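# Build an overhanging five-brick stack on the block

## Task

Place all five bricks on top of the block as one pile whose outermost part extends beyond the midpoint of the red line, and make sure no brick sits below the level of the block's upper surface.

## Robot and tools

Robot: two xArm-style six-joint arms, left_arm and right_arm, each with a sixteen-motor four-digit hand (index, middle, ring, thumb). left_arm has a left hand, right_arm a right hand. Cameras: cam_high (on a stand behind the arms), cam_left_wrist, cam_right_wrist, all 672x504.

Scene frame: origin at table-top height, halfway between the nominal arm bases; +x points out over the table, +z up, left_arm on the +y side (image left/right may differ). Actual bases: left_arm at (+0.060, +0.338, 0), right_arm at (-0.060, -0.467, 0) m, each turned slightly about z. Reported hand positions can be off by a few cm, more when reaching far.

Hand point axes (right hand): +z runs along straight fingers toward the tips, +x across the palm away from the thumb, +y out of the palm face (palm surface at y = -0.062). On the left hand +x points toward the thumb. A rigid mast sits behind the wrist on the palm side and can collide with things. Fingertips have rubber caps.

A row is 48 numbers, each in [-1, 1], always covering both arms: left dx, dy, dz, rx, ry, rz; then 16 left hand motors; left current_limit, speed; then the same 24 for the right arm. Motor order per hand: index_mcp, index_abd, index_pip, index_dip, thumb_cmc, thumb_axl, thumb_mcp, thumb_ipl, middle_mcp, middle_abd, middle_pip, middle_dip, ring_mcp, ring_abd, ring_pip, ring_dip. The same order is used in hand_goal, hand_measured, hand_current_ma and hand_state.

Pose numbers are offsets, not poses: they shift the arm's Hand target as it stood when the action or move began, along scene-frame axes; rotation is a rotation vector about the Hand target position. Scale: 1.0 = 0.6 m or 180 degrees. Sending six zeros re-requests the current Hand target. Repeating an offset in a later call moves further.

Hand motor numbers are absolute goal angles, mapped linearly between each hinge's two stops; 0 is a real goal, not 'unchanged'. To keep a hand as it is, resend its hand_goal, current_limit and speed. Toward +1, _mcp, _pip, _dip curl a finger toward the palm, _abd swings it away from the thumb, thumb_cmc brings the thumb in front of the palm, thumb_axl rolls it, thumb_mcp and thumb_ipl bend it. Straight values: _mcp -0.75, _abd 0, _pip -0.58, _dip -0.70, thumb_cmc -0.71, thumb_axl -0.68, thumb_mcp -0.23, thumb_ipl -0.17. current_limit maps -1..+1 to 0..550 mA (floor 11 mA); speed gives (speed+1)/2 of 8.5 rad/s. Initial values +0.4 and -0.6; they persist until changed. A finger squeezes only while its goal lies past the object's surface.

Tools:
- execute_actions(actions, cameras): actions is a list of actions; each action is up to 15 rows, one per 1/30 s step; a short action keeps its last row to fill 15 steps. Every row in an action counts from that action's starting Hand target. An empty list returns state plus images.
- move(target, speed, blend, blocking, cameras): target is one 48-number row or up to 15 rows, all offsets from the same starting Hand targets. speed is path top speed in m/s, 0.002 to 1, default 0.25 (rotation up to twice that in rad/s), one value or one per target. blend in metres rounds corners; 0 stops at each target. Paths last 0.5 s to 10 s and ignore obstacles. blocking=false returns after about 0.5 s while it continues.
- wait(seconds 0 to 10), stop() brakes a running move, zoom_image(camera, region [x0,y0,x1,y1] pixels, up to 504x504), clear_fault(arm), read_manual(section), finished_scene(scene 1 or 2).

Results: end_effector_position (m), end_effector_quat_wxyz and velocities in the scene frame; Hand target is the last commanded pose after clipping, the base for the next offsets. The move line reports done, off_target, moving, held or fault, plus limits=paced (pose clipped) or limits=held (step withheld). Done means within 3 mm and 2 degrees; neither done nor off_target tells you about contact. Joint torques include gravity and drift. hand_state words: moving, goal, blocked, overload.

Control details: each step the commanded pose is clipped to 70 mm and 16 degrees from the measured pose. Hands often settle short; send the remaining distance as an offset. To stop pressing on something, command the target back past the hand point.

Avoid: dropping or releasing moving bricks, fast impacts, pushing hard, anything leaving the table, arms or hands touching each other (closing one hand on the other's fingers counts), paths passing near an arm's own base. Torque faults (joint load limits: waist and shoulder 56.4, elbow 47, forearm roll 25.3, wrist pitch 15.2, wrist roll 16.7 N m, held weight included) stop the arm until clear_fault. A hand motor at 495 mA or more for 5 s shuts off for 10 s. Motors heat when holding loads, stretched or pushing; MOTOR HOT warns at 65 °C, and at 80 °C the arm brakes for 30 s or longer. Loose objects may occasionally be nudged by outside disturbances. Call finished_scene only when the stack stands on its own.

Each tool is called after "Call:" as name(argument=value, ...), one argument or row to a line, values as JSON.

## Session

Call:
execute_actions(
  actions=[],
)

Scene clock: 0.00 s.
left_arm: end_effector_position=(+0.6036, +0.5298, +0.1343) hand_goal=(-0.754, +0.000, -0.576, -0.696, -0.714, -0.678, -0.226, -0.168, -0.754, +0.000, -0.576, -0.696, -0.754, +0.000, -0.576, -0.696) hand_measured=(-0.754, +0.000, -0.576, -0.696, -0.714, -0.678, -0.226, -0.168, -0.754, +0.000, -0.576, -0.696, -0.754, +0.000, -0.576, -0.696) hand_current_ma=(+0, +0, +0, +0, +0, +0, +0, +0, +0, +0, +0, +0, +0, +0, +0, +0) hand_state=(goal, goal, goal, goal, goal, goal, goal, goal, goal, goal, goal, goal, goal, goal, goal, goal) hand_current_limit=0.40 hand_speed=-0.60 end_effector_quat_wxyz=(-0.192, +0.898, -0.298, -0.260) | right_arm: end_effector_position=(+0.6151, -0.3033, +0.2259) hand_goal=(-0.754, +0.000, -0.576, -0.696, -0.714, -0.678, -0.226, -0.168, -0.754, +0.000, -0.576, -0.696, -0.754, +0.000, -0.576, -0.696) hand_measured=(-0.754, +0.000, -0.576, -0.696, -0.714, -0.678, -0.226, -0.168, -0.754, +0.000, -0.576, -0.696, -0.754, +0.000, -0.576, -0.696) hand_current_ma=(+0, +0, +0, +0, +0, +0, +0, +0, +0, +0, +0, +0, +0, +0, +0, +0) hand_state=(goal, goal, goal, goal, goal, goal, goal, goal, goal, goal, goal, goal, goal, goal, goal, goal) hand_current_limit=0.40 hand_speed=-0.60 end_effector_quat_wxyz=(-0.273, +0.849, +0.005, +0.453)
Joint positions: left_arm=[0.203 -0.919 -1.53 0.723 -1.028 -2.786] | right_arm=[0.208 -0.529 -0.969 2.72 -0.699 0.733]
Joint velocities: within noise
Joint torques (N m): no reading
Hand target: left_arm +0.6036, +0.5298, +0.1343; -0.192, +0.898, -0.298, -0.260 | right_arm +0.6151, -0.3033, +0.2259; -0.273, +0.849, +0.005, +0.453

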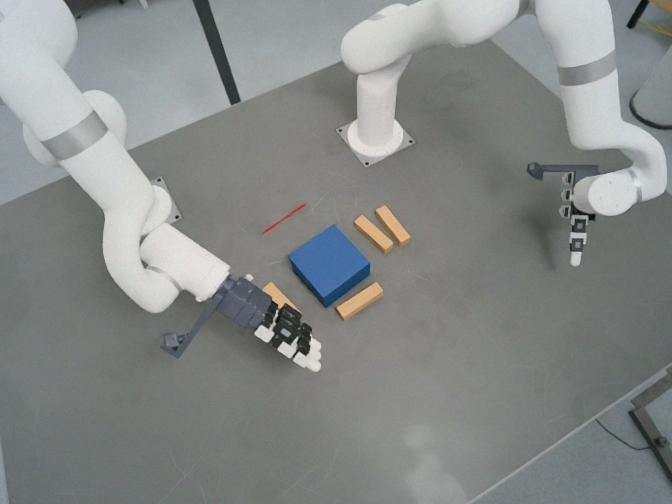

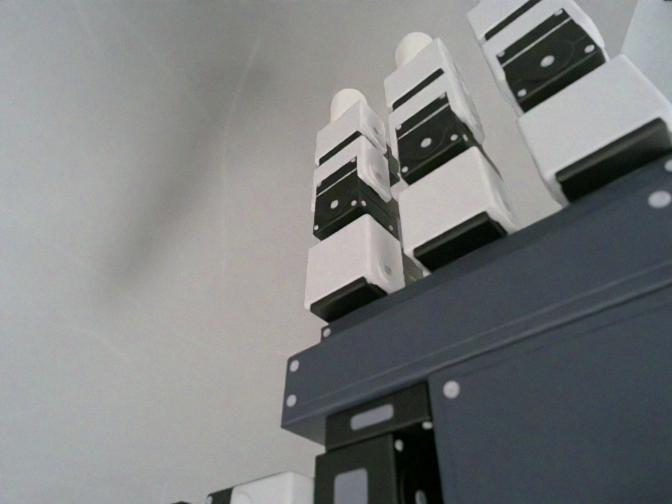

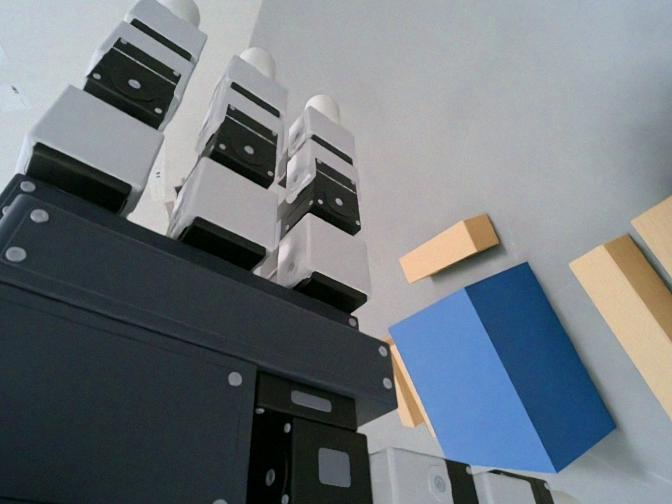

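Call:
zoom_image(
  camera="cam_high",
  region=[230, 180, 430, 330],
)

Call:
zoom_image(
  camera="cam_right_wrist",
  region=[330, 180, 672, 480],
)

Call:
zoom_image(
  camera="cam_high",
  region=[0, 0, 504, 504],
)

Scaled by 2.520.

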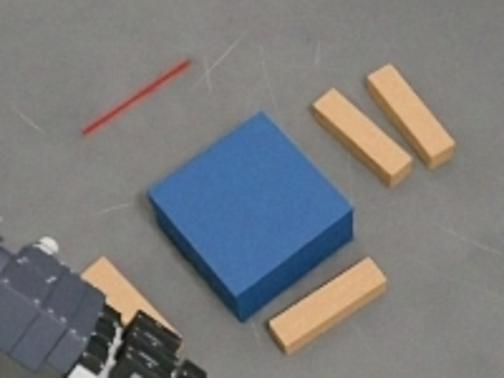

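Scaled by 1.474.

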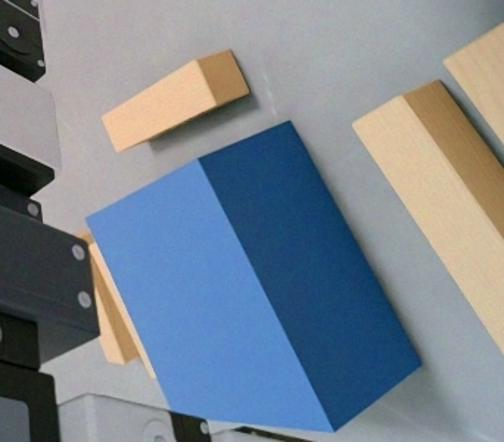

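Scaled by 1.000.

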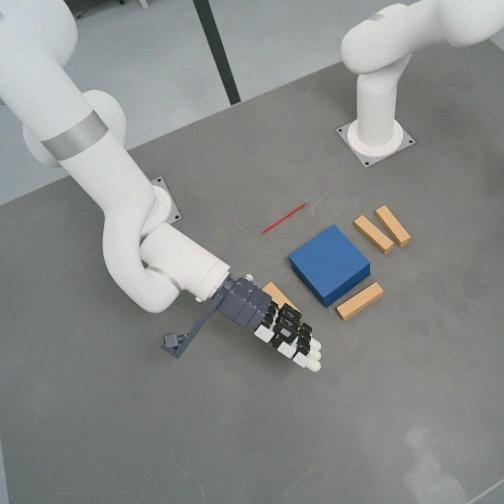

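Call:
zoom_image(
  camera="cam_high",
  region=[340, 200, 420, 260],
)

Call:
zoom_image(
  camera="cam_high",
  region=[250, 190, 330, 250],
)

Call:
zoom_image(
  camera="cam_high",
  region=[330, 90, 420, 170],
)

Call:
zoom_image(
  camera="cam_high",
  region=[140, 160, 220, 240],
)

Scaled by 6.300.

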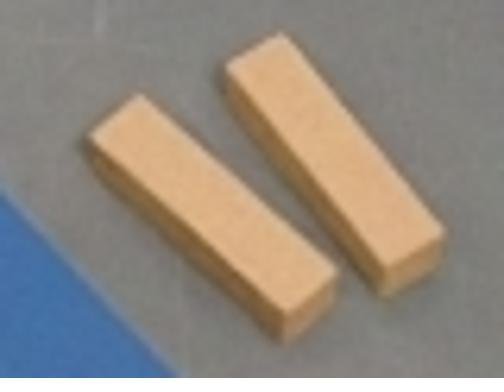

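Scaled by 6.300.

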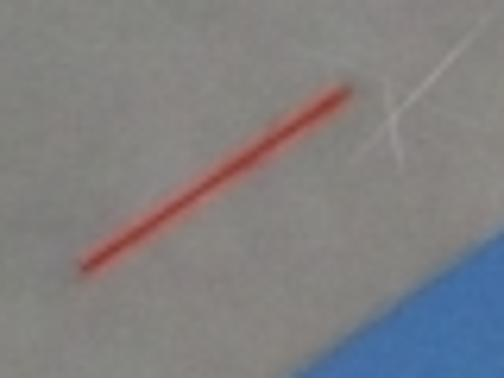

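Scaled by 5.600.

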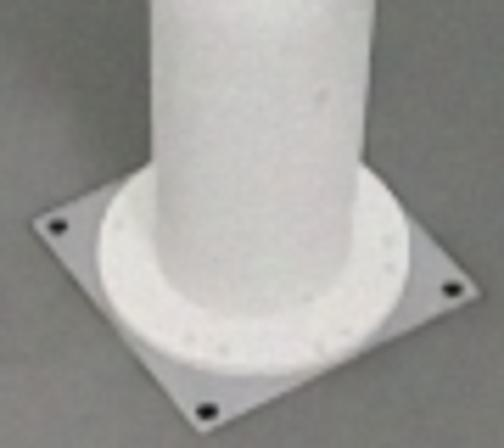

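Scaled by 6.300.

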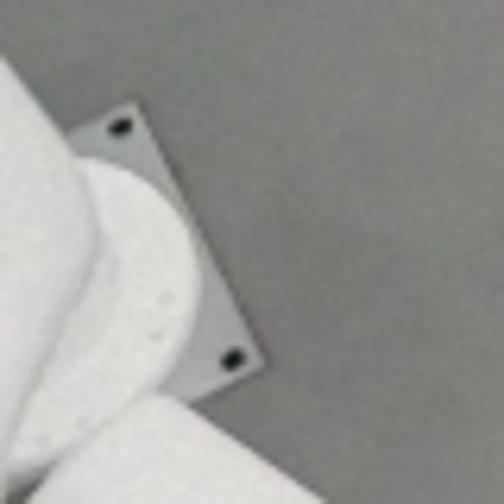

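Call:
move(
  target=[
    [0,0,0,0,0,0,-0.754,0,-0.576,-0.696,-0.714,-0.678,-0.226,-0.168,-0.754,0,-0.576,-0.696,-0.754,0,-0.576,-0.696,0.4,-0.6,0,-0.05,0.16,0,0,0,-0.754,0,-0.576,-0.696,-0.714,-0.678,-0.226,-0.168,-0.754,0,-0.576,-0.696,-0.754,0,-0.576,-0.696,0.4,-0.6],
    [0,0,0,0,0,0,-0.754,0,-0.576,-0.696,-0.714,-0.678,-0.226,-0.168,-0.754,0,-0.576,-0.696,-0.754,0,-0.576,-0.696,0.4,-0.6,-0.358,-0.167,0.16,0.2787,0.2216,0.2168,-0.754,0,-0.576,-0.696,-0.714,-0.678,-0.226,-0.168,-0.754,0,-0.576,-0.696,-0.754,0,-0.576,-0.696,0.4,-0.6],
  ],
  blend=[0.03, 0],
  speed=0.25,
  cameras=["all"],
)

Scene clock: 64.23 s.
left_arm: end_effector_position=(+0.6036, +0.5298, +0.1343) hand_goal=(-0.754, +0.000, -0.576, -0.696, -0.714, -0.678, -0.226, -0.168, -0.754, +0.000, -0.576, -0.696, -0.754, +0.000, -0.576, -0.696) hand_measured=(-0.754, +0.000, -0.576, -0.696, -0.714, -0.678, -0.224, -0.168, -0.754, +0.000, -0.576, -0.696, -0.754, +0.000, -0.576, -0.696) hand_current_ma=(+5, +0, -4, +0, -1, +4, +9, +2, +5, +0, -4, +0, +5, +0, -4, +0) hand_state=(goal, goal, goal, goal, goal, goal, goal, goal, goal, goal, goal, goal, goal, goal, goal, goal) hand_current_limit=0.40 hand_speed=-0.60 end_effector_quat_wxyz=(-0.192, +0.898, -0.298, -0.260) | right_arm: end_effector_position=(+0.4004, -0.4035, +0.3220) hand_goal=(-0.754, +0.000, -0.576, -0.696, -0.714, -0.678, -0.226, -0.168, -0.754, +0.000, -0.576, -0.696, -0.754, +0.000, -0.576, -0.696) hand_measured=(-0.746, -0.002, -0.576, -0.696, -0.708, -0.678, -0.226, -0.168, -0.746, +0.000, -0.576, -0.696, -0.748, -0.002, -0.576, -0.696) hand_current_ma=(+3, +0, +0, +0, +2, +0, +0, +0, +3, +0, +0, +0, +3, +0, +0, +0) hand_state=(goal, goal, goal, goal, goal, goal, goal, goal, goal, goal, goal, goal, goal, goal, goal, goal) hand_current_limit=0.40 hand_speed=-0.60 end_effector_quat_wxyz=(+0.707, -0.707, -0.001, +0.000)
Joint positions: left_arm=[0.203 -0.919 -1.53 0.723 -1.028 -2.786] | right_arm=[-0.356 -0.465 -0.954 1.292 -1.717 2.039]
Joint torques (N m): left_arm=[0.39 59.76 -18.5 0.96 -0.71 0.05] | right_arm=[-15.58 29.41 -21.94 -2.56 -2.21 1.47]
Hand target: left_arm +0.6036, +0.5298, +0.1343; -0.192, +0.898, -0.298, -0.260 | right_arm +0.4003, -0.4035, +0.3219; +0.707, -0.707, +0.000, +0.000
Off the commanded pose: left_arm 0.000 m, 0 deg | right_arm 0.000 m, 0 deg.
move: done

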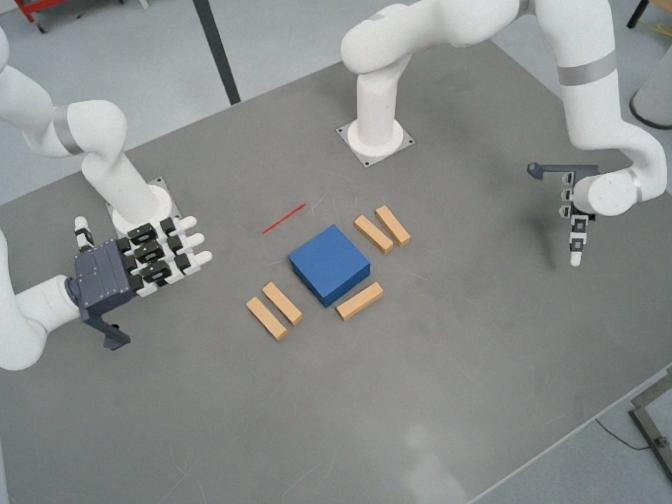

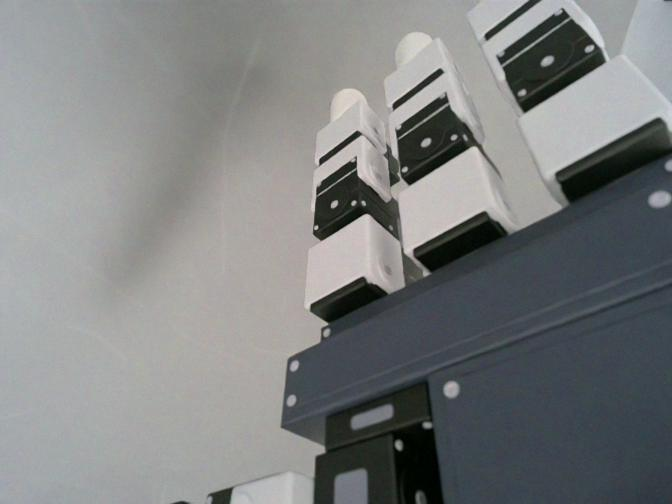

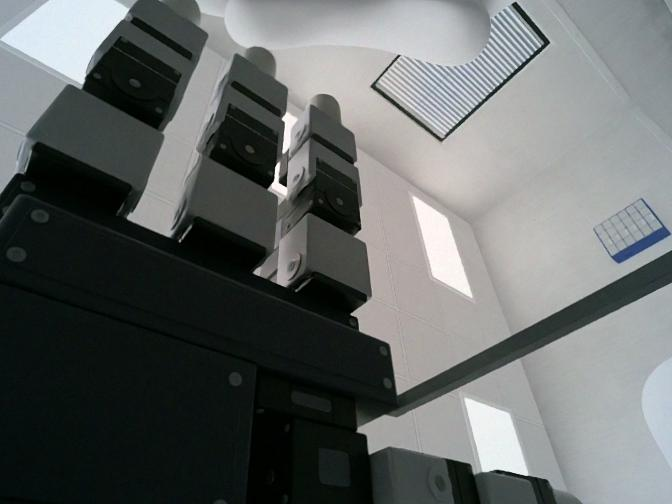

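Call:
zoom_image(
  camera="cam_high",
  region=[60, 170, 220, 350],
)

Call:
zoom_image(
  camera="cam_high",
  region=[240, 270, 320, 350],
)

Call:
zoom_image(
  camera="cam_high",
  region=[280, 215, 390, 325],
)

Call:
zoom_image(
  camera="cam_high",
  region=[80, 150, 200, 250],
)

Scaled by 2.800.

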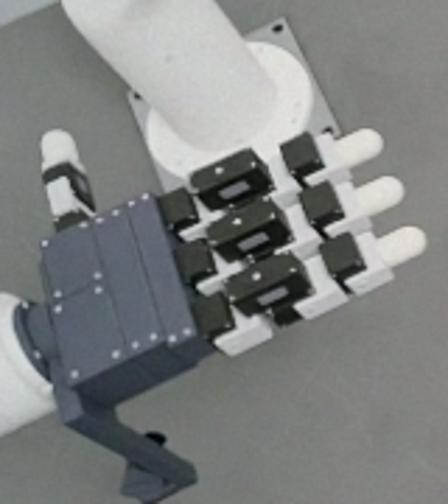

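Scaled by 6.300.

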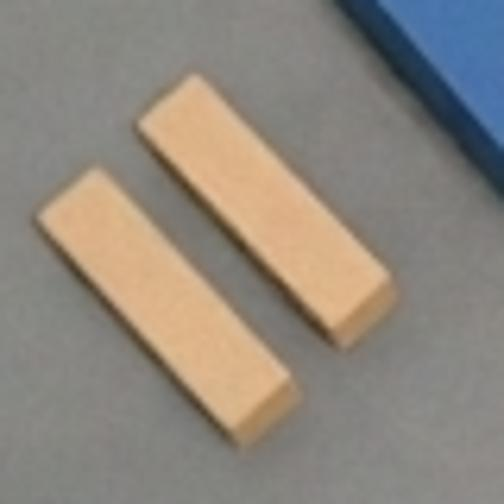

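Scaled by 4.582.

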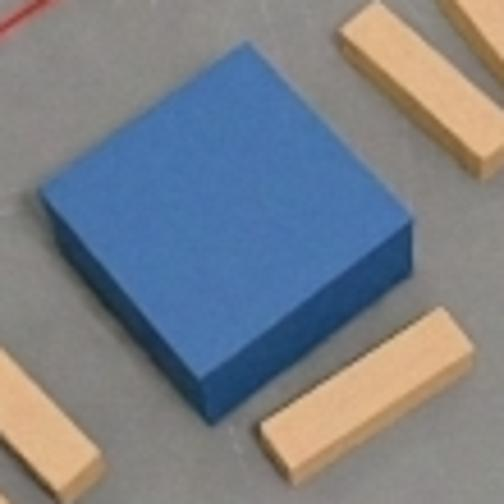

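Scaled by 4.200.

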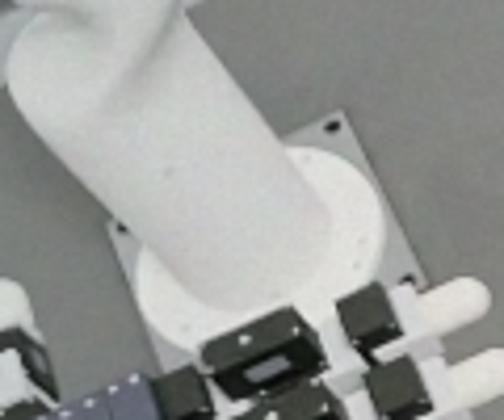

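Call:
move(
  target=[
    [-0.006,-0.05,0.443,0,0,0,-0.754,0,-0.576,-0.696,-0.714,-0.678,-0.226,-0.168,-0.754,0,-0.576,-0.696,-0.754,0,-0.576,-0.696,0.4,-0.6,0,-0.161,0,0,0,0,-0.754,0,-0.576,-0.696,-0.714,-0.678,-0.226,-0.168,-0.754,0,-0.576,-0.696,-0.754,0,-0.576,-0.696,0.4,-0.6],
    [-0.173,-0.466,0.568,0.116,0.1545,-0.461,-0.754,0,-0.576,-0.696,-0.714,-0.678,-0.226,-0.168,-0.754,0,-0.576,-0.696,-0.754,0,-0.576,-0.696,0.4,-0.6,0,-0.161,0,0,0,0,-0.754,0,-0.576,-0.696,-0.714,-0.678,-0.226,-0.168,-0.754,0,-0.576,-0.696,-0.754,0,-0.576,-0.696,0.4,-0.6],
  ],
  blend=[0.05, 0],
  speed=0.3,
  cameras=["all"],
)

Scene clock: 143.60 s.
left_arm: end_effector_position=(+0.4998, +0.2502, +0.4751) hand_goal=(-0.754, +0.000, -0.576, -0.696, -0.714, -0.678, -0.226, -0.168, -0.754, +0.000, -0.576, -0.696, -0.754, +0.000, -0.576, -0.696) hand_measured=(-0.754, +0.000, -0.576, -0.696, -0.714, -0.678, -0.224, -0.168, -0.754, +0.000, -0.576, -0.696, -0.754, +0.000, -0.576, -0.696) hand_current_ma=(+4, -3, -4, +0, -1, +4, +14, +2, +4, -3, -4, +0, +3, -4, -4, +0) hand_state=(goal, goal, goal, goal, goal, goal, goal, goal, goal, goal, goal, goal, goal, goal, goal, goal) hand_current_limit=0.40 hand_speed=-0.60 end_effector_quat_wxyz=(+0.387, -0.353, +0.796, +0.304) | right_arm: end_effector_position=(+0.4003, -0.5001, +0.3219) hand_goal=(-0.754, +0.000, -0.576, -0.696, -0.714, -0.678, -0.226, -0.168, -0.754, +0.000, -0.576, -0.696, -0.754, +0.000, -0.576, -0.696) hand_measured=(-0.746, -0.002, -0.576, -0.696, -0.708, -0.678, -0.226, -0.168, -0.746, +0.000, -0.576, -0.696, -0.748, -0.002, -0.576, -0.696) hand_current_ma=(+3, +0, +0, +0, +2, +0, +0, +0, +3, +0, +0, +0, +3, +0, +0, +0) hand_state=(goal, goal, goal, goal, goal, goal, goal, goal, goal, goal, goal, goal, goal, goal, goal, goal) hand_current_limit=0.40 hand_speed=-0.60 end_effector_quat_wxyz=(+0.707, -0.707, +0.000, +0.000)
Joint positions: left_arm=[-0.631 -0.249 -1.137 1.074 -1.32 -1.974] | right_arm=[-0.526 -0.539 -1.069 1.146 -1.808 2.049]
Joint torques (N m): left_arm=[-11.88 52.75 -15.01 2.53 2.29 1.07] | right_arm=[-15.16 32.03 -21.95 -2.43 -1.94 1.5]
Hand target: left_arm +0.4998, +0.2502, +0.4751; +0.387, -0.353, +0.796, +0.304 | right_arm +0.4003, -0.5001, +0.3219; +0.707, -0.707, +0.000, +0.000
Off the commanded pose: left_arm 0.000 m, 0 deg | right_arm 0.000 m, 0 deg.
move: done

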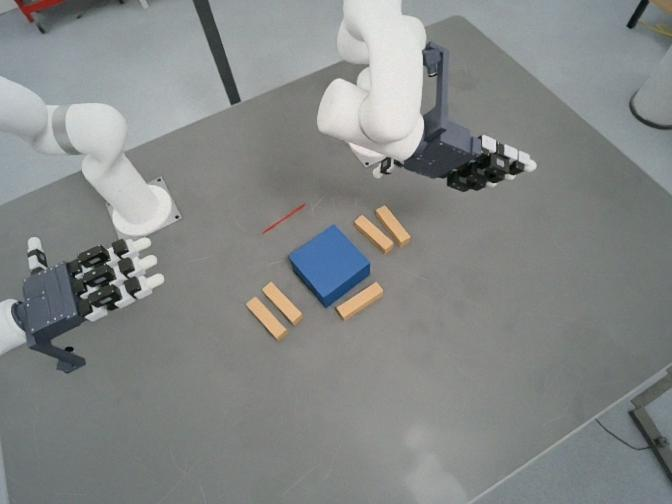

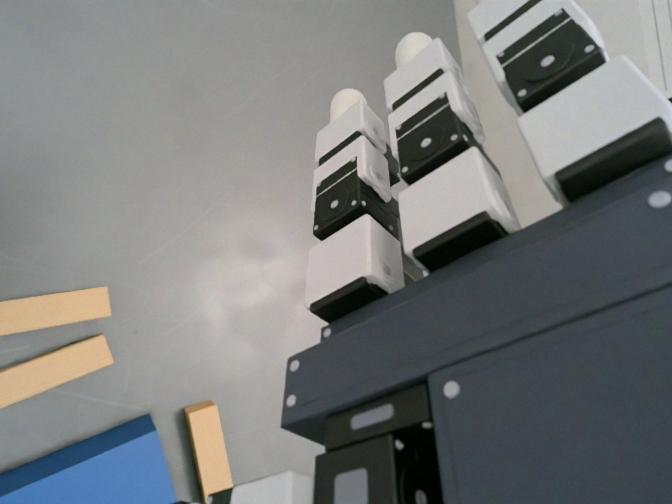

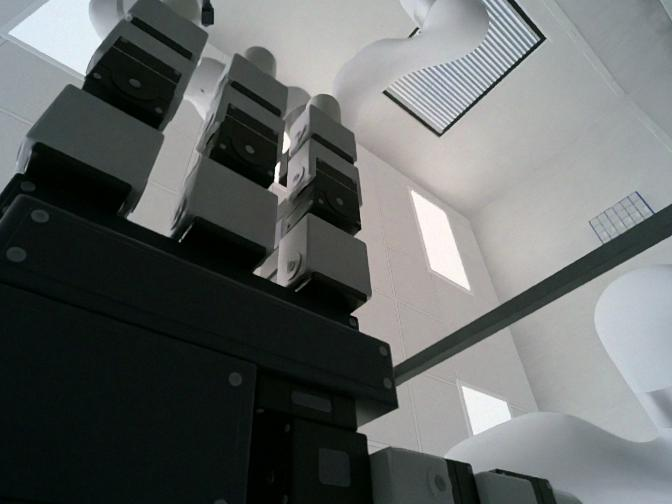

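Call:
move(
  target=[-0.3047,-0.4453,0,0.1153,0.1532,-0.4592,-0.754,0,-0.576,-0.696,-0.714,-0.678,-0.226,-0.168,-0.754,0,-0.576,-0.696,-0.754,0,-0.576,-0.696,0.4,-0.6,0,0,0,0,0,0,-0.754,0,-0.576,-0.696,-0.714,-0.678,-0.226,-0.168,-0.754,0,-0.576,-0.696,-0.754,0,-0.576,-0.696,0.4,-0.6],
  speed=0.3,
  cameras=["all"],
)

Scene clock: 149.00 s.
left_arm: end_effector_position=(+0.3170, -0.0170, +0.4751) hand_goal=(-0.754, +0.000, -0.576, -0.696, -0.714, -0.678, -0.226, -0.168, -0.754, +0.000, -0.576, -0.696, -0.754, +0.000, -0.576, -0.696) hand_measured=(-0.756, +0.000, -0.576, -0.696, -0.716, -0.678, -0.224, -0.168, -0.758, +0.000, -0.576, -0.696, -0.758, +0.000, -0.576, -0.696) hand_current_ma=(-15, -3, -4, +0, -13, +4, +14, +2, -17, -3, -4, +0, -17, -4, -4, +0) hand_state=(goal, goal, goal, goal, goal, goal, goal, goal, goal, goal, goal, goal, goal, goal, goal, goal) hand_current_limit=0.40 hand_speed=-0.60 end_effector_quat_wxyz=(+0.358, +0.396, +0.828, +0.170) | right_arm: end_effector_position=(+0.4003, -0.5001, +0.3219) hand_goal=(-0.754, +0.000, -0.576, -0.696, -0.714, -0.678, -0.226, -0.168, -0.754, +0.000, -0.576, -0.696, -0.754, +0.000, -0.576, -0.696) hand_measured=(-0.746, -0.002, -0.576, -0.696, -0.708, -0.678, -0.226, -0.168, -0.746, +0.000, -0.576, -0.696, -0.748, -0.002, -0.576, -0.696) hand_current_ma=(+3, +0, +0, +0, +2, +0, +0, +0, +3, +0, +0, +0, +3, +0, +0, +0) hand_state=(goal, goal, goal, goal, goal, goal, goal, goal, goal, goal, goal, goal, goal, goal, goal, goal) hand_current_limit=0.40 hand_speed=-0.60 end_effector_quat_wxyz=(+0.707, -0.707, +0.000, +0.000)
Joint positions: left_arm=[-1.457 -0.027 -0.884 1.012 -1.015 -1.174] | right_arm=[-0.526 -0.539 -1.069 1.146 -1.808 2.049]
Joint torques (N m): left_arm=[-12.45 44.7 -25.97 -0.45 2.64 1.11] | right_arm=[-15.78 30.58 -21.95 -2.39 -1.79 1.46]
Hand target: left_arm +0.3170, -0.0170, +0.4751; +0.358, +0.396, +0.829, +0.170 | right_arm +0.4003, -0.5001, +0.3219; +0.707, -0.707, +0.000, +0.000
Off the commanded pose: left_arm 0.000 m, 0 deg | right_arm 0.000 m, 0 deg.
move: done

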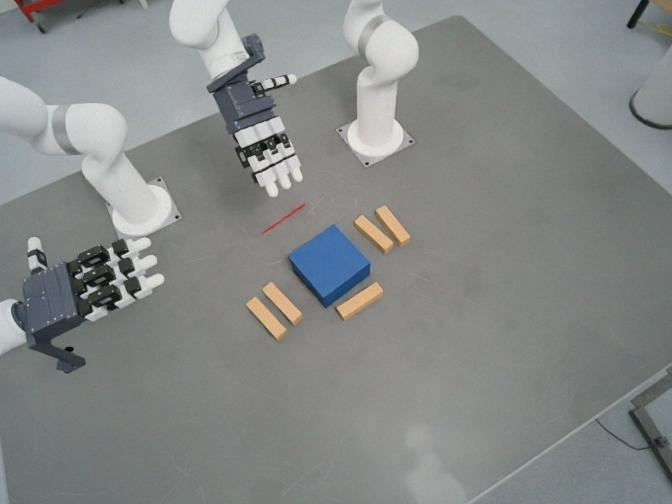

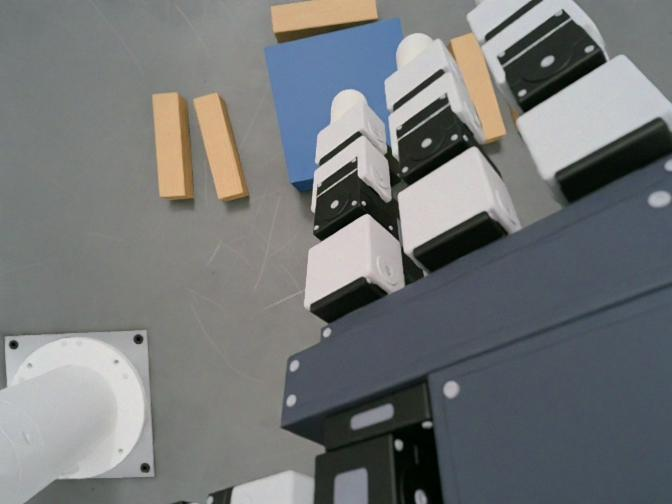

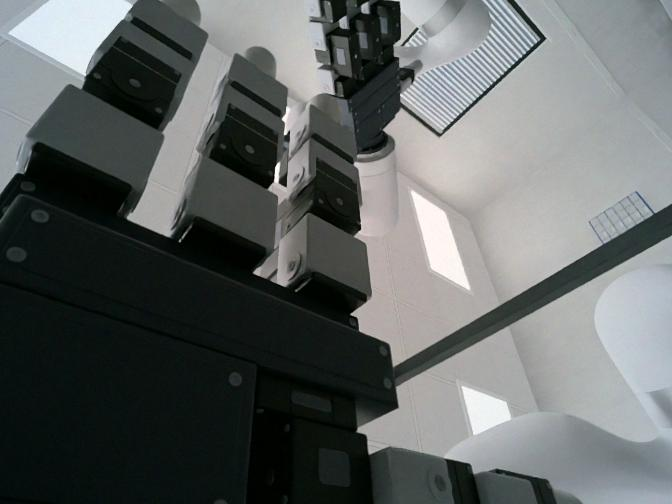

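Call:
move(
  target=[0.133,-0.333,0,0,0,0,-0.754,0,-0.576,-0.696,-0.714,-0.678,-0.226,-0.168,-0.754,0,-0.576,-0.696,-0.754,0,-0.576,-0.696,0.4,-0.6,0.05,-0.2,-0.033,0,0,0,-0.754,0,-0.576,-0.696,-0.714,-0.678,-0.226,-0.168,-0.754,0,-0.576,-0.696,-0.754,0,-0.576,-0.696,0.4,-0.6],
  speed=0.25,
  cameras=["all"],
)

Scene clock: 154.53 s.
left_arm: end_effector_position=(+0.3968, -0.2168, +0.4751) hand_goal=(-0.754, +0.000, -0.576, -0.696, -0.714, -0.678, -0.226, -0.168, -0.754, +0.000, -0.576, -0.696, -0.754, +0.000, -0.576, -0.696) hand_measured=(-0.756, +0.000, -0.576, -0.696, -0.716, -0.678, -0.224, -0.168, -0.758, +0.000, -0.576, -0.696, -0.758, +0.000, -0.576, -0.696) hand_current_ma=(-15, -3, -4, +0, -15, +4, +14, +2, -17, -3, -4, +0, -17, -4, -4, +0) hand_state=(goal, goal, goal, goal, goal, goal, goal, goal, goal, goal, goal, goal, goal, goal, goal, goal) hand_current_limit=0.40 hand_speed=-0.60 end_effector_quat_wxyz=(+0.358, +0.396, +0.828, +0.170) | right_arm: end_effector_position=(+0.4303, -0.6201, +0.3021) hand_goal=(-0.754, +0.000, -0.576, -0.696, -0.714, -0.678, -0.226, -0.168, -0.754, +0.000, -0.576, -0.696, -0.754, +0.000, -0.576, -0.696) hand_measured=(-0.746, -0.002, -0.576, -0.696, -0.708, -0.678, -0.226, -0.168, -0.746, +0.000, -0.576, -0.696, -0.748, -0.002, -0.576, -0.696) hand_current_ma=(+3, +0, +0, +0, +2, +0, +0, +0, +3, +0, +0, +0, +3, +0, +0, +0) hand_state=(goal, goal, goal, goal, goal, goal, goal, goal, goal, goal, goal, goal, goal, goal, goal, goal) hand_current_limit=0.40 hand_speed=-0.60 end_effector_quat_wxyz=(+0.707, -0.707, -0.001, +0.000)
Joint positions: left_arm=[-1.378 -0.549 -1.538 0.971 -1.035 -1.004] | right_arm=[-0.672 -0.751 -1.365 1.034 -1.917 2.088]
Joint torques (N m): left_arm=[12.62 34.47 -26.03 -0.14 -3.46 1.12] | right_arm=[-15.13 39.77 -22.55 -2.49 -2.13 1.46]
Hand target: left_arm +0.3968, -0.2168, +0.4751; +0.358, +0.396, +0.829, +0.170 | right_arm +0.4303, -0.6201, +0.3021; +0.707, -0.707, +0.000, +0.000
Off the commanded pose: left_arm 0.000 m, 0 deg | right_arm 0.000 m, 0 deg.
move: done

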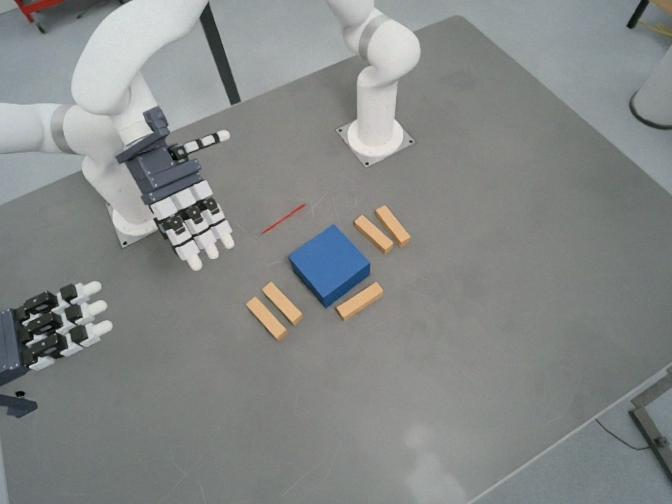

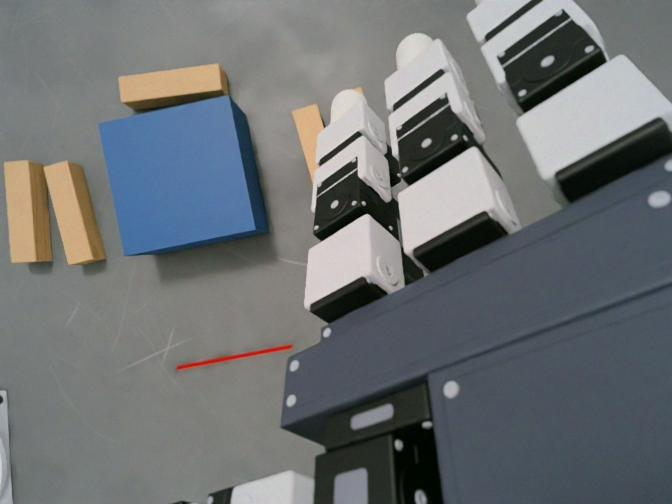

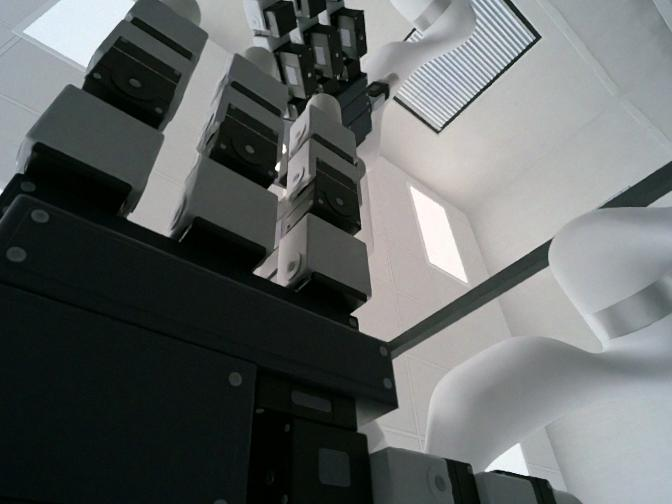

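Call:
zoom_image(
  camera="cam_left_wrist",
  region=[90, 220, 310, 385],
)

Call:
zoom_image(
  camera="cam_left_wrist",
  region=[0, 140, 140, 280],
)

Call:
zoom_image(
  camera="cam_left_wrist",
  region=[90, 50, 290, 250],
)

Scaled by 2.291.

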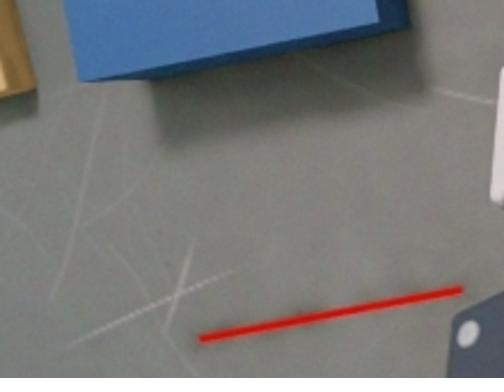

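Scaled by 3.600.

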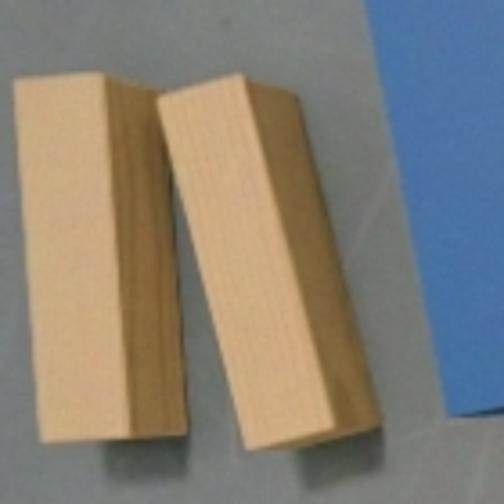

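Scaled by 2.520.

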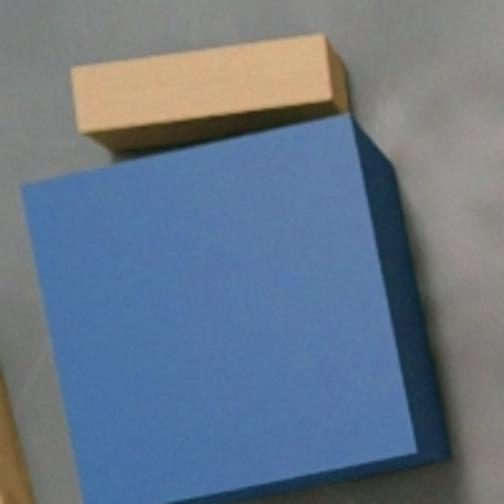

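Call:
move(
  target=[
    [0.088,0.612,0.208,0,0,0.5,-0.754,0,-0.576,-0.696,-0.714,-0.678,-0.226,-0.168,-0.754,0,-0.576,-0.696,-0.754,0,-0.576,-0.696,0.4,-0.6,0,0,0,0,0,0,0.041,0,-0.285,-0.478,0.657,-0.678,-0.226,-0.168,0.041,0,-0.285,-0.478,-0.754,0,-0.576,-0.696,0.4,-0.6],
    [-0.24,0.507,0.167,0,-0.0288,0.9995,-0.754,0,-0.576,-0.696,-0.714,-0.678,-0.226,-0.168,-0.754,0,-0.576,-0.696,-0.754,0,-0.576,-0.696,0.4,-0.6,0,0,0,0,0,0,0.041,0,-0.285,-0.478,0.657,-0.678,-0.226,-0.168,0.041,0,-0.285,-0.478,-0.754,0,-0.576,-0.696,0.4,-0.6],
  ],
  blend=[0.03, 0],
  speed=0.3,
  cameras=["all"],
)

Scene clock: 216.97 s.
left_arm: end_effector_position=(+0.4488, +0.1503, +0.6000) hand_goal=(-0.754, +0.000, -0.576, -0.696, -0.714, -0.678, -0.226, -0.168, -0.754, +0.000, -0.576, -0.696, -0.754, +0.000, -0.576, -0.696) hand_measured=(-0.756, +0.000, -0.576, -0.696, -0.718, -0.678, -0.224, -0.168, -0.758, +0.000, -0.576, -0.696, -0.758, +0.000, -0.576, -0.696) hand_current_ma=(-16, -3, -4, +0, -15, +4, +14, +2, -17, -3, -4, +0, -17, -4, -4, +0) hand_state=(goal, goal, goal, goal, goal, goal, goal, goal, goal, goal, goal, goal, goal, goal, goal, goal) hand_current_limit=0.40 hand_speed=-0.60 end_effector_quat_wxyz=(+0.132, -0.308, +0.865, +0.374) | right_arm: end_effector_position=(+0.4303, -0.6201, +0.3021) hand_goal=(+0.040, +0.000, -0.286, -0.478, +0.656, -0.678, -0.226, -0.168, +0.040, +0.000, -0.286, -0.478, -0.754, +0.000, -0.576, -0.696) hand_measured=(+0.044, -0.002, -0.286, -0.480, +0.654, -0.678, -0.226, -0.168, +0.044, +0.000, -0.286, -0.480, -0.748, -0.002, -0.576, -0.696) hand_current_ma=(+1, +0, +0, +0, -1, +0, +0, +0, +1, +0, +0, +0, +3, +0, +0, +0) hand_state=(goal, goal, goal, goal, goal, goal, goal, goal, goal, goal, goal, goal, goal, goal, goal, goal) hand_current_limit=0.40 hand_speed=-0.60 end_effector_quat_wxyz=(+0.707, -0.707, +0.000, +0.000)
Joint positions: left_arm=[-0.723 -0.389 -1.595 0.604 -1.765 -1.435] | right_arm=[-0.672 -0.751 -1.365 1.034 -1.917 2.088]
Joint torques (N m): left_arm=[-11.09 58.91 -14.16 2.38 2.52 1.01] | right_arm=[-11.5 41.74 -18.22 -1.5 -1.32 0.83]
Hand target: left_arm +0.4488, +0.1502, +0.6000; +0.132, -0.308, +0.865, +0.374 (not the last commanded pose) | right_arm +0.4303, -0.6201, +0.3021; +0.707, -0.707, +0.000, +0.000
Off the commanded pose: left_arm 0.207 m, 90 deg | right_arm 0.000 m, 0 deg.
move: held (left_arm; a check stopped the path); path passed 1 of 2 targets; blend cut to 0 m at target 1; limits=held
pose unreachable (left arm): on one or more control steps of this call, first in action 0 (counted from 0), this arm could not follow its commanded pose, so it was not sent that pose on those steps. It may still have moved: this result reports where it is.
cause: moving toward the commanded pose would bring two parts of the arm too close to each other (joints 5 (wrist pitch) and 6 (wrist roll) lie between them).

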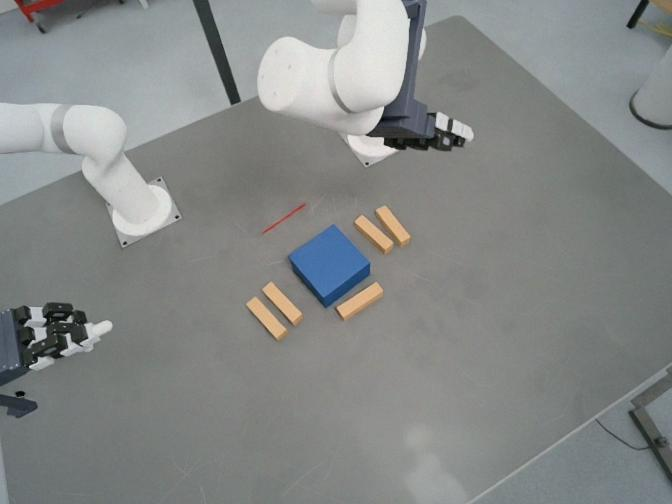

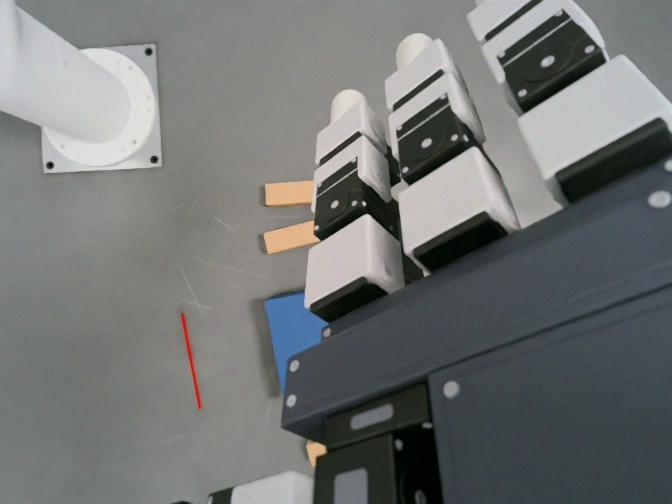

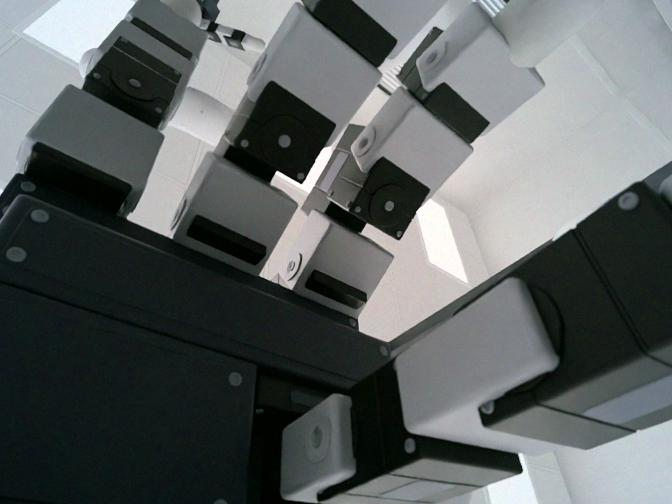

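Call:
move(
  target=[
    [-0.165,0.25,-0.333,-0.497,-0.0617,0.0586,-0.754,0,-0.576,-0.696,-0.714,-0.678,-0.226,-0.168,-0.754,0,-0.576,-0.696,-0.754,0,-0.576,-0.696,0.4,-0.6,0,0,0,0,0,0,0.041,0,-0.285,-0.478,0.657,-0.678,-0.226,-0.168,0.041,0,-0.285,-0.478,-0.754,0,-0.576,-0.696,0.4,-0.6],
    [-0.21,0.289,-0.712,-0.497,-0.0617,0.0586,-0.754,0,-0.576,-0.696,-0.714,-0.678,-0.226,-0.168,-0.754,0,-0.576,-0.696,-0.754,0,-0.576,-0.696,0.4,-0.6,0,0,0,0,0,0,0.041,0,-0.285,-0.478,0.657,-0.678,-0.226,-0.168,0.041,0,-0.285,-0.478,-0.754,0,-0.576,-0.696,0.4,-0.6],
  ],
  blend=[0.03, 0],
  speed=0.25,
  cameras=["cam_high","cam_left_wrist"],
)

Scene clock: 243.67 s.
left_arm: end_effector_position=(+0.3228, +0.3237, +0.1728) hand_goal=(-0.754, +0.000, -0.576, -0.696, -0.714, -0.678, -0.226, -0.168, -0.754, +0.000, -0.576, -0.696, -0.754, +0.000, -0.576, -0.696) hand_measured=(-0.750, +0.000, -0.576, -0.696, -0.712, -0.678, -0.224, -0.168, -0.750, +0.000, -0.576, -0.696, -0.750, +0.000, -0.576, -0.696) hand_current_ma=(+24, -3, -4, +0, +15, +4, +16, +2, +26, -3, -4, +0, +25, -3, -4, +0) hand_state=(goal, goal, goal, goal, goal, goal, goal, goal, goal, goal, goal, goal, goal, goal, goal, goal) hand_current_limit=0.40 hand_speed=-0.60 end_effector_quat_wxyz=(-0.079, -0.413, +0.833, -0.360) | right_arm: end_effector_position=(+0.4303, -0.6201, +0.3021) hand_goal=(+0.040, +0.000, -0.286, -0.478, +0.656, -0.678, -0.226, -0.168, +0.040, +0.000, -0.286, -0.478, -0.754, +0.000, -0.576, -0.696) hand_measured=(+0.044, -0.002, -0.286, -0.480, +0.654, -0.678, -0.226, -0.168, +0.044, +0.000, -0.286, -0.480, -0.748, -0.002, -0.576, -0.696) hand_current_ma=(+1, +0, +0, +0, -1, +0, +0, +0, +1, +0, +0, +0, +3, +0, +0, +0) hand_state=(goal, goal, goal, goal, goal, goal, goal, goal, goal, goal, goal, goal, goal, goal, goal, goal) hand_current_limit=0.40 hand_speed=-0.60 end_effector_quat_wxyz=(+0.707, -0.707, +0.000, +0.000)
Joint positions: left_arm=[0.324 -0.198 -0.439 -1.224 -0.811 0.559] | right_arm=[-0.672 -0.751 -1.365 1.034 -1.917 2.088]
Joint torques (N m): left_arm=[12.93 8.96 -17.52 -1.32 1.93 0.97] | right_arm=[-2.03 46.33 -15.57 -0.31 -0.66 -0.26]
Hand target: left_arm +0.3228, +0.3236, +0.1728; -0.079, -0.413, +0.833, -0.360 | right_arm +0.4303, -0.6201, +0.3021; +0.707, -0.707, +0.000, +0.000
Off the commanded pose: left_arm 0.000 m, 0 deg | right_arm 0.000 m, 0 deg.
move: done
Images, in order (width x height): cam_high 672x504, cam_left_wrist 672x504.

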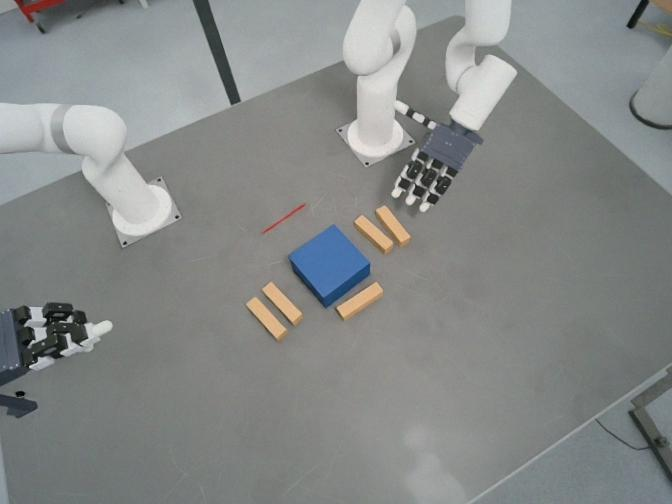

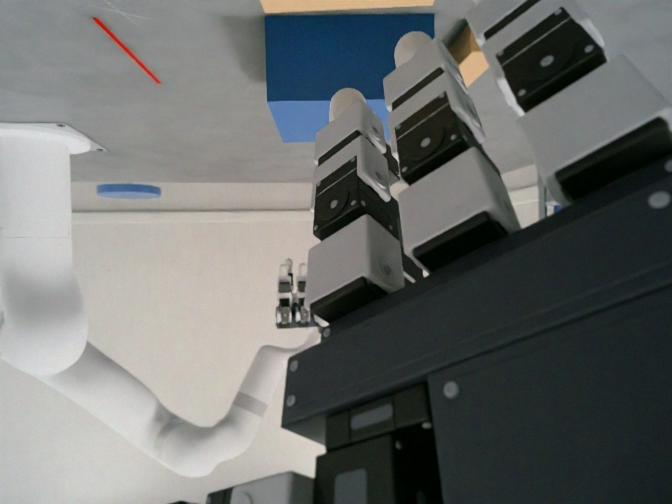

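Call:
move(
  target=[0,0,0,0,0,0,-0.754,0,-0.576,-0.696,-0.714,-0.678,-0.226,-0.168,-0.754,0,-0.576,-0.696,-0.754,0,-0.576,-0.696,0.4,-0.6,0.0945,0.5868,-0.17,-0.0553,-0.0068,0.0776,0.041,0,-0.285,-0.478,0.657,-0.678,-0.226,-0.168,0.041,0,-0.285,-0.478,-0.754,0,-0.576,-0.696,0.4,-0.6],
  speed=0.25,
  cameras=["cam_high","cam_left_wrist"],
)

Scene clock: 259.43 s.
left_arm: end_effector_position=(+0.3228, +0.3236, +0.1728) hand_goal=(-0.754, +0.000, -0.576, -0.696, -0.714, -0.678, -0.226, -0.168, -0.754, +0.000, -0.576, -0.696, -0.754, +0.000, -0.576, -0.696) hand_measured=(-0.750, +0.000, -0.576, -0.696, -0.712, -0.678, -0.224, -0.168, -0.750, +0.000, -0.576, -0.696, -0.750, +0.000, -0.576, -0.696) hand_current_ma=(+24, -3, -4, +0, +15, +4, +16, +2, +26, -3, -4, +0, +25, -3, -4, +0) hand_state=(goal, goal, goal, goal, goal, goal, goal, goal, goal, goal, goal, goal, goal, goal, goal, goal) hand_current_limit=0.40 hand_speed=-0.60 end_effector_quat_wxyz=(-0.079, -0.413, +0.833, -0.360) | right_arm: end_effector_position=(+0.4871, -0.2681, +0.2001) hand_goal=(+0.040, +0.000, -0.286, -0.478, +0.656, -0.678, -0.226, -0.168, +0.040, +0.000, -0.286, -0.478, -0.754, +0.000, -0.576, -0.696) hand_measured=(+0.044, -0.002, -0.286, -0.480, +0.654, -0.678, -0.226, -0.168, +0.044, +0.000, -0.286, -0.480, -0.746, -0.002, -0.576, -0.696) hand_current_ma=(+1, +0, +0, +0, -1, +0, +0, +0, +1, +0, +0, +0, +3, +0, +0, +0) hand_state=(goal, goal, goal, goal, goal, goal, goal, goal, goal, goal, goal, goal, goal, goal, goal, goal) hand_current_limit=0.40 hand_speed=-0.60 end_effector_quat_wxyz=(-0.638, +0.760, +0.094, -0.079)
Joint positions: left_arm=[0.324 -0.198 -0.439 -1.224 -0.811 0.559] | right_arm=[-0.029 -0.824 -1.31 1.286 -1.523 2.043]
Joint torques (N m): left_arm=[13.42 8.71 -17.84 -1.06 1.11 -0.82] | right_arm=[17.59 41.52 -21.7 3.55 0.28 1.28]
Hand target: left_arm +0.3228, +0.3236, +0.1728; -0.079, -0.413, +0.833, -0.360 | right_arm +0.4870, -0.2680, +0.2001; -0.638, +0.760, +0.094, -0.079
Off the commanded pose: left_arm 0.000 m, 0 deg | right_arm 0.000 m, 0 deg.
move: done
Images, in order (width x height): cam_high 672x504, cam_left_wrist 672x504.

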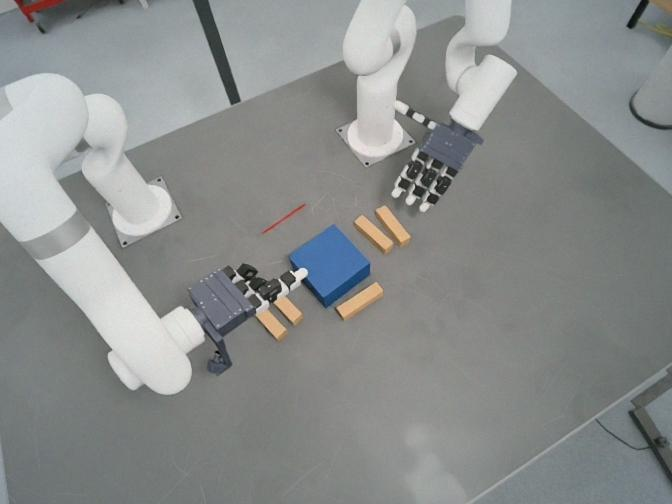

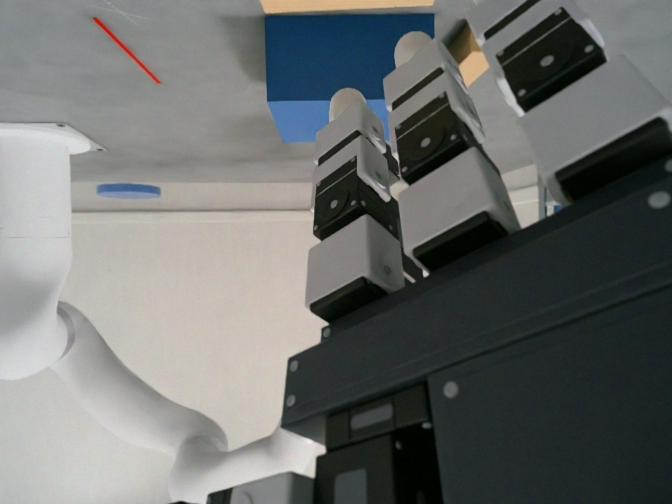

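Call:
zoom_image(
  camera="cam_high",
  region=[180, 240, 330, 390],
)

Scaled by 3.360.

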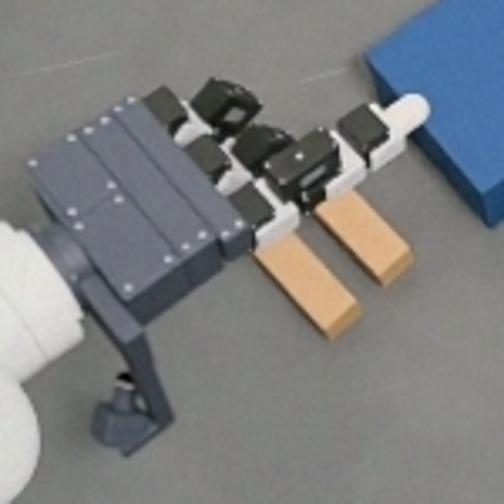

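Call:
move(
  target=[0,0,0,0,0,0,-0.754,0,-0.576,-0.696,-0.714,-0.678,-0.226,-0.168,-0.754,0,-0.576,-0.696,-0.754,0,-0.576,-0.696,0.4,-0.6,0,0,-0.1417,0,0,0,0.041,0,-0.285,-0.478,0.657,-0.678,-0.226,-0.168,0.041,0,-0.285,-0.478,-0.754,0,-0.576,-0.696,0.4,-0.6],
  speed=0.2,
  cameras=["cam_high"],
)

Call:
zoom_image(
  camera="cam_high",
  region=[180, 240, 330, 390],
)

Scene clock: 263.50 s.
left_arm: end_effector_position=(+0.3228, +0.3236, +0.1728) hand_goal=(-0.754, +0.000, -0.576, -0.696, -0.714, -0.678, -0.226, -0.168, -0.754, +0.000, -0.576, -0.696, -0.754, +0.000, -0.576, -0.696) hand_measured=(-0.750, +0.000, -0.576, -0.696, -0.712, -0.678, -0.224, -0.168, -0.750, +0.000, -0.576, -0.696, -0.750, +0.000, -0.576, -0.696) hand_current_ma=(+24, -3, -4, +0, +15, +4, +16, +2, +26, -3, -4, +0, +25, -3, -4, +0) hand_state=(goal, goal, goal, goal, goal, goal, goal, goal, goal, goal, goal, goal, goal, goal, goal, goal) hand_current_limit=0.40 hand_speed=-0.60 end_effector_quat_wxyz=(-0.079, -0.413, +0.833, -0.360) | right_arm: end_effector_position=(+0.4871, -0.2680, +0.1152) hand_goal=(+0.040, +0.000, -0.286, -0.478, +0.656, -0.678, -0.226, -0.168, +0.040, +0.000, -0.286, -0.478, -0.754, +0.000, -0.576, -0.696) hand_measured=(+0.044, -0.002, -0.286, -0.480, +0.654, -0.678, -0.226, -0.168, +0.044, +0.000, -0.286, -0.480, -0.746, -0.002, -0.576, -0.696) hand_current_ma=(+1, +0, +0, +0, -1, +0, +0, +0, +1, +0, +0, +0, +4, +0, +0, +0) hand_state=(goal, goal, goal, goal, goal, goal, goal, goal, goal, goal, goal, goal, goal, goal, goal, goal) hand_current_limit=0.40 hand_speed=-0.60 end_effector_quat_wxyz=(-0.638, +0.760, +0.094, -0.079)
Joint positions: left_arm=[0.324 -0.198 -0.439 -1.224 -0.811 0.559] | right_arm=[-0.029 -0.983 -1.351 1.293 -1.49 1.93]
Joint torques (N m): left_arm=[14.03 7.98 -18.32 -1.49 0.43 -0.86] | right_arm=[-3.19 42.94 -20.15 3.29 0.11 -1.23]
Hand target: left_arm +0.3228, +0.3236, +0.1728; -0.079, -0.413, +0.833, -0.360 | right_arm +0.4870, -0.2680, +0.1151; -0.638, +0.760, +0.094, -0.079
Off the commanded pose: left_arm 0.000 m, 0 deg | right_arm 0.000 m, 0 deg.
move: done
Images, in order (width x height): cam_high 672x504.

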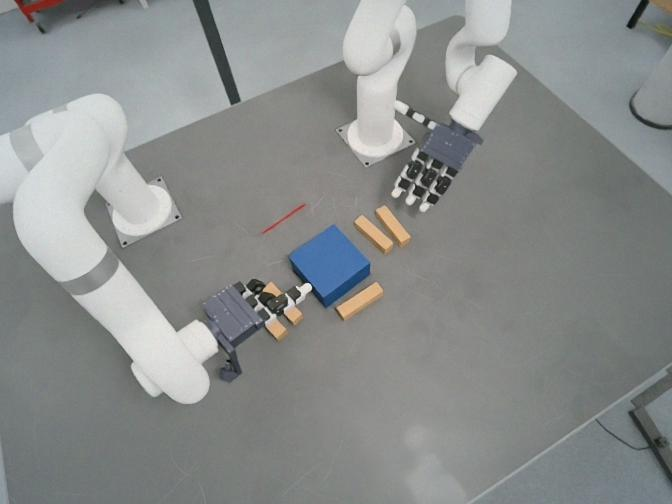

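Scaled by 3.360.

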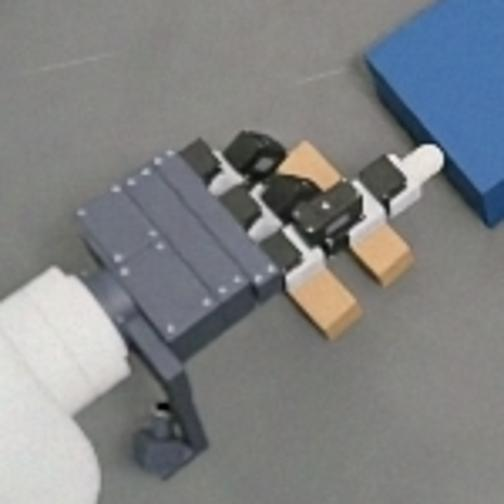

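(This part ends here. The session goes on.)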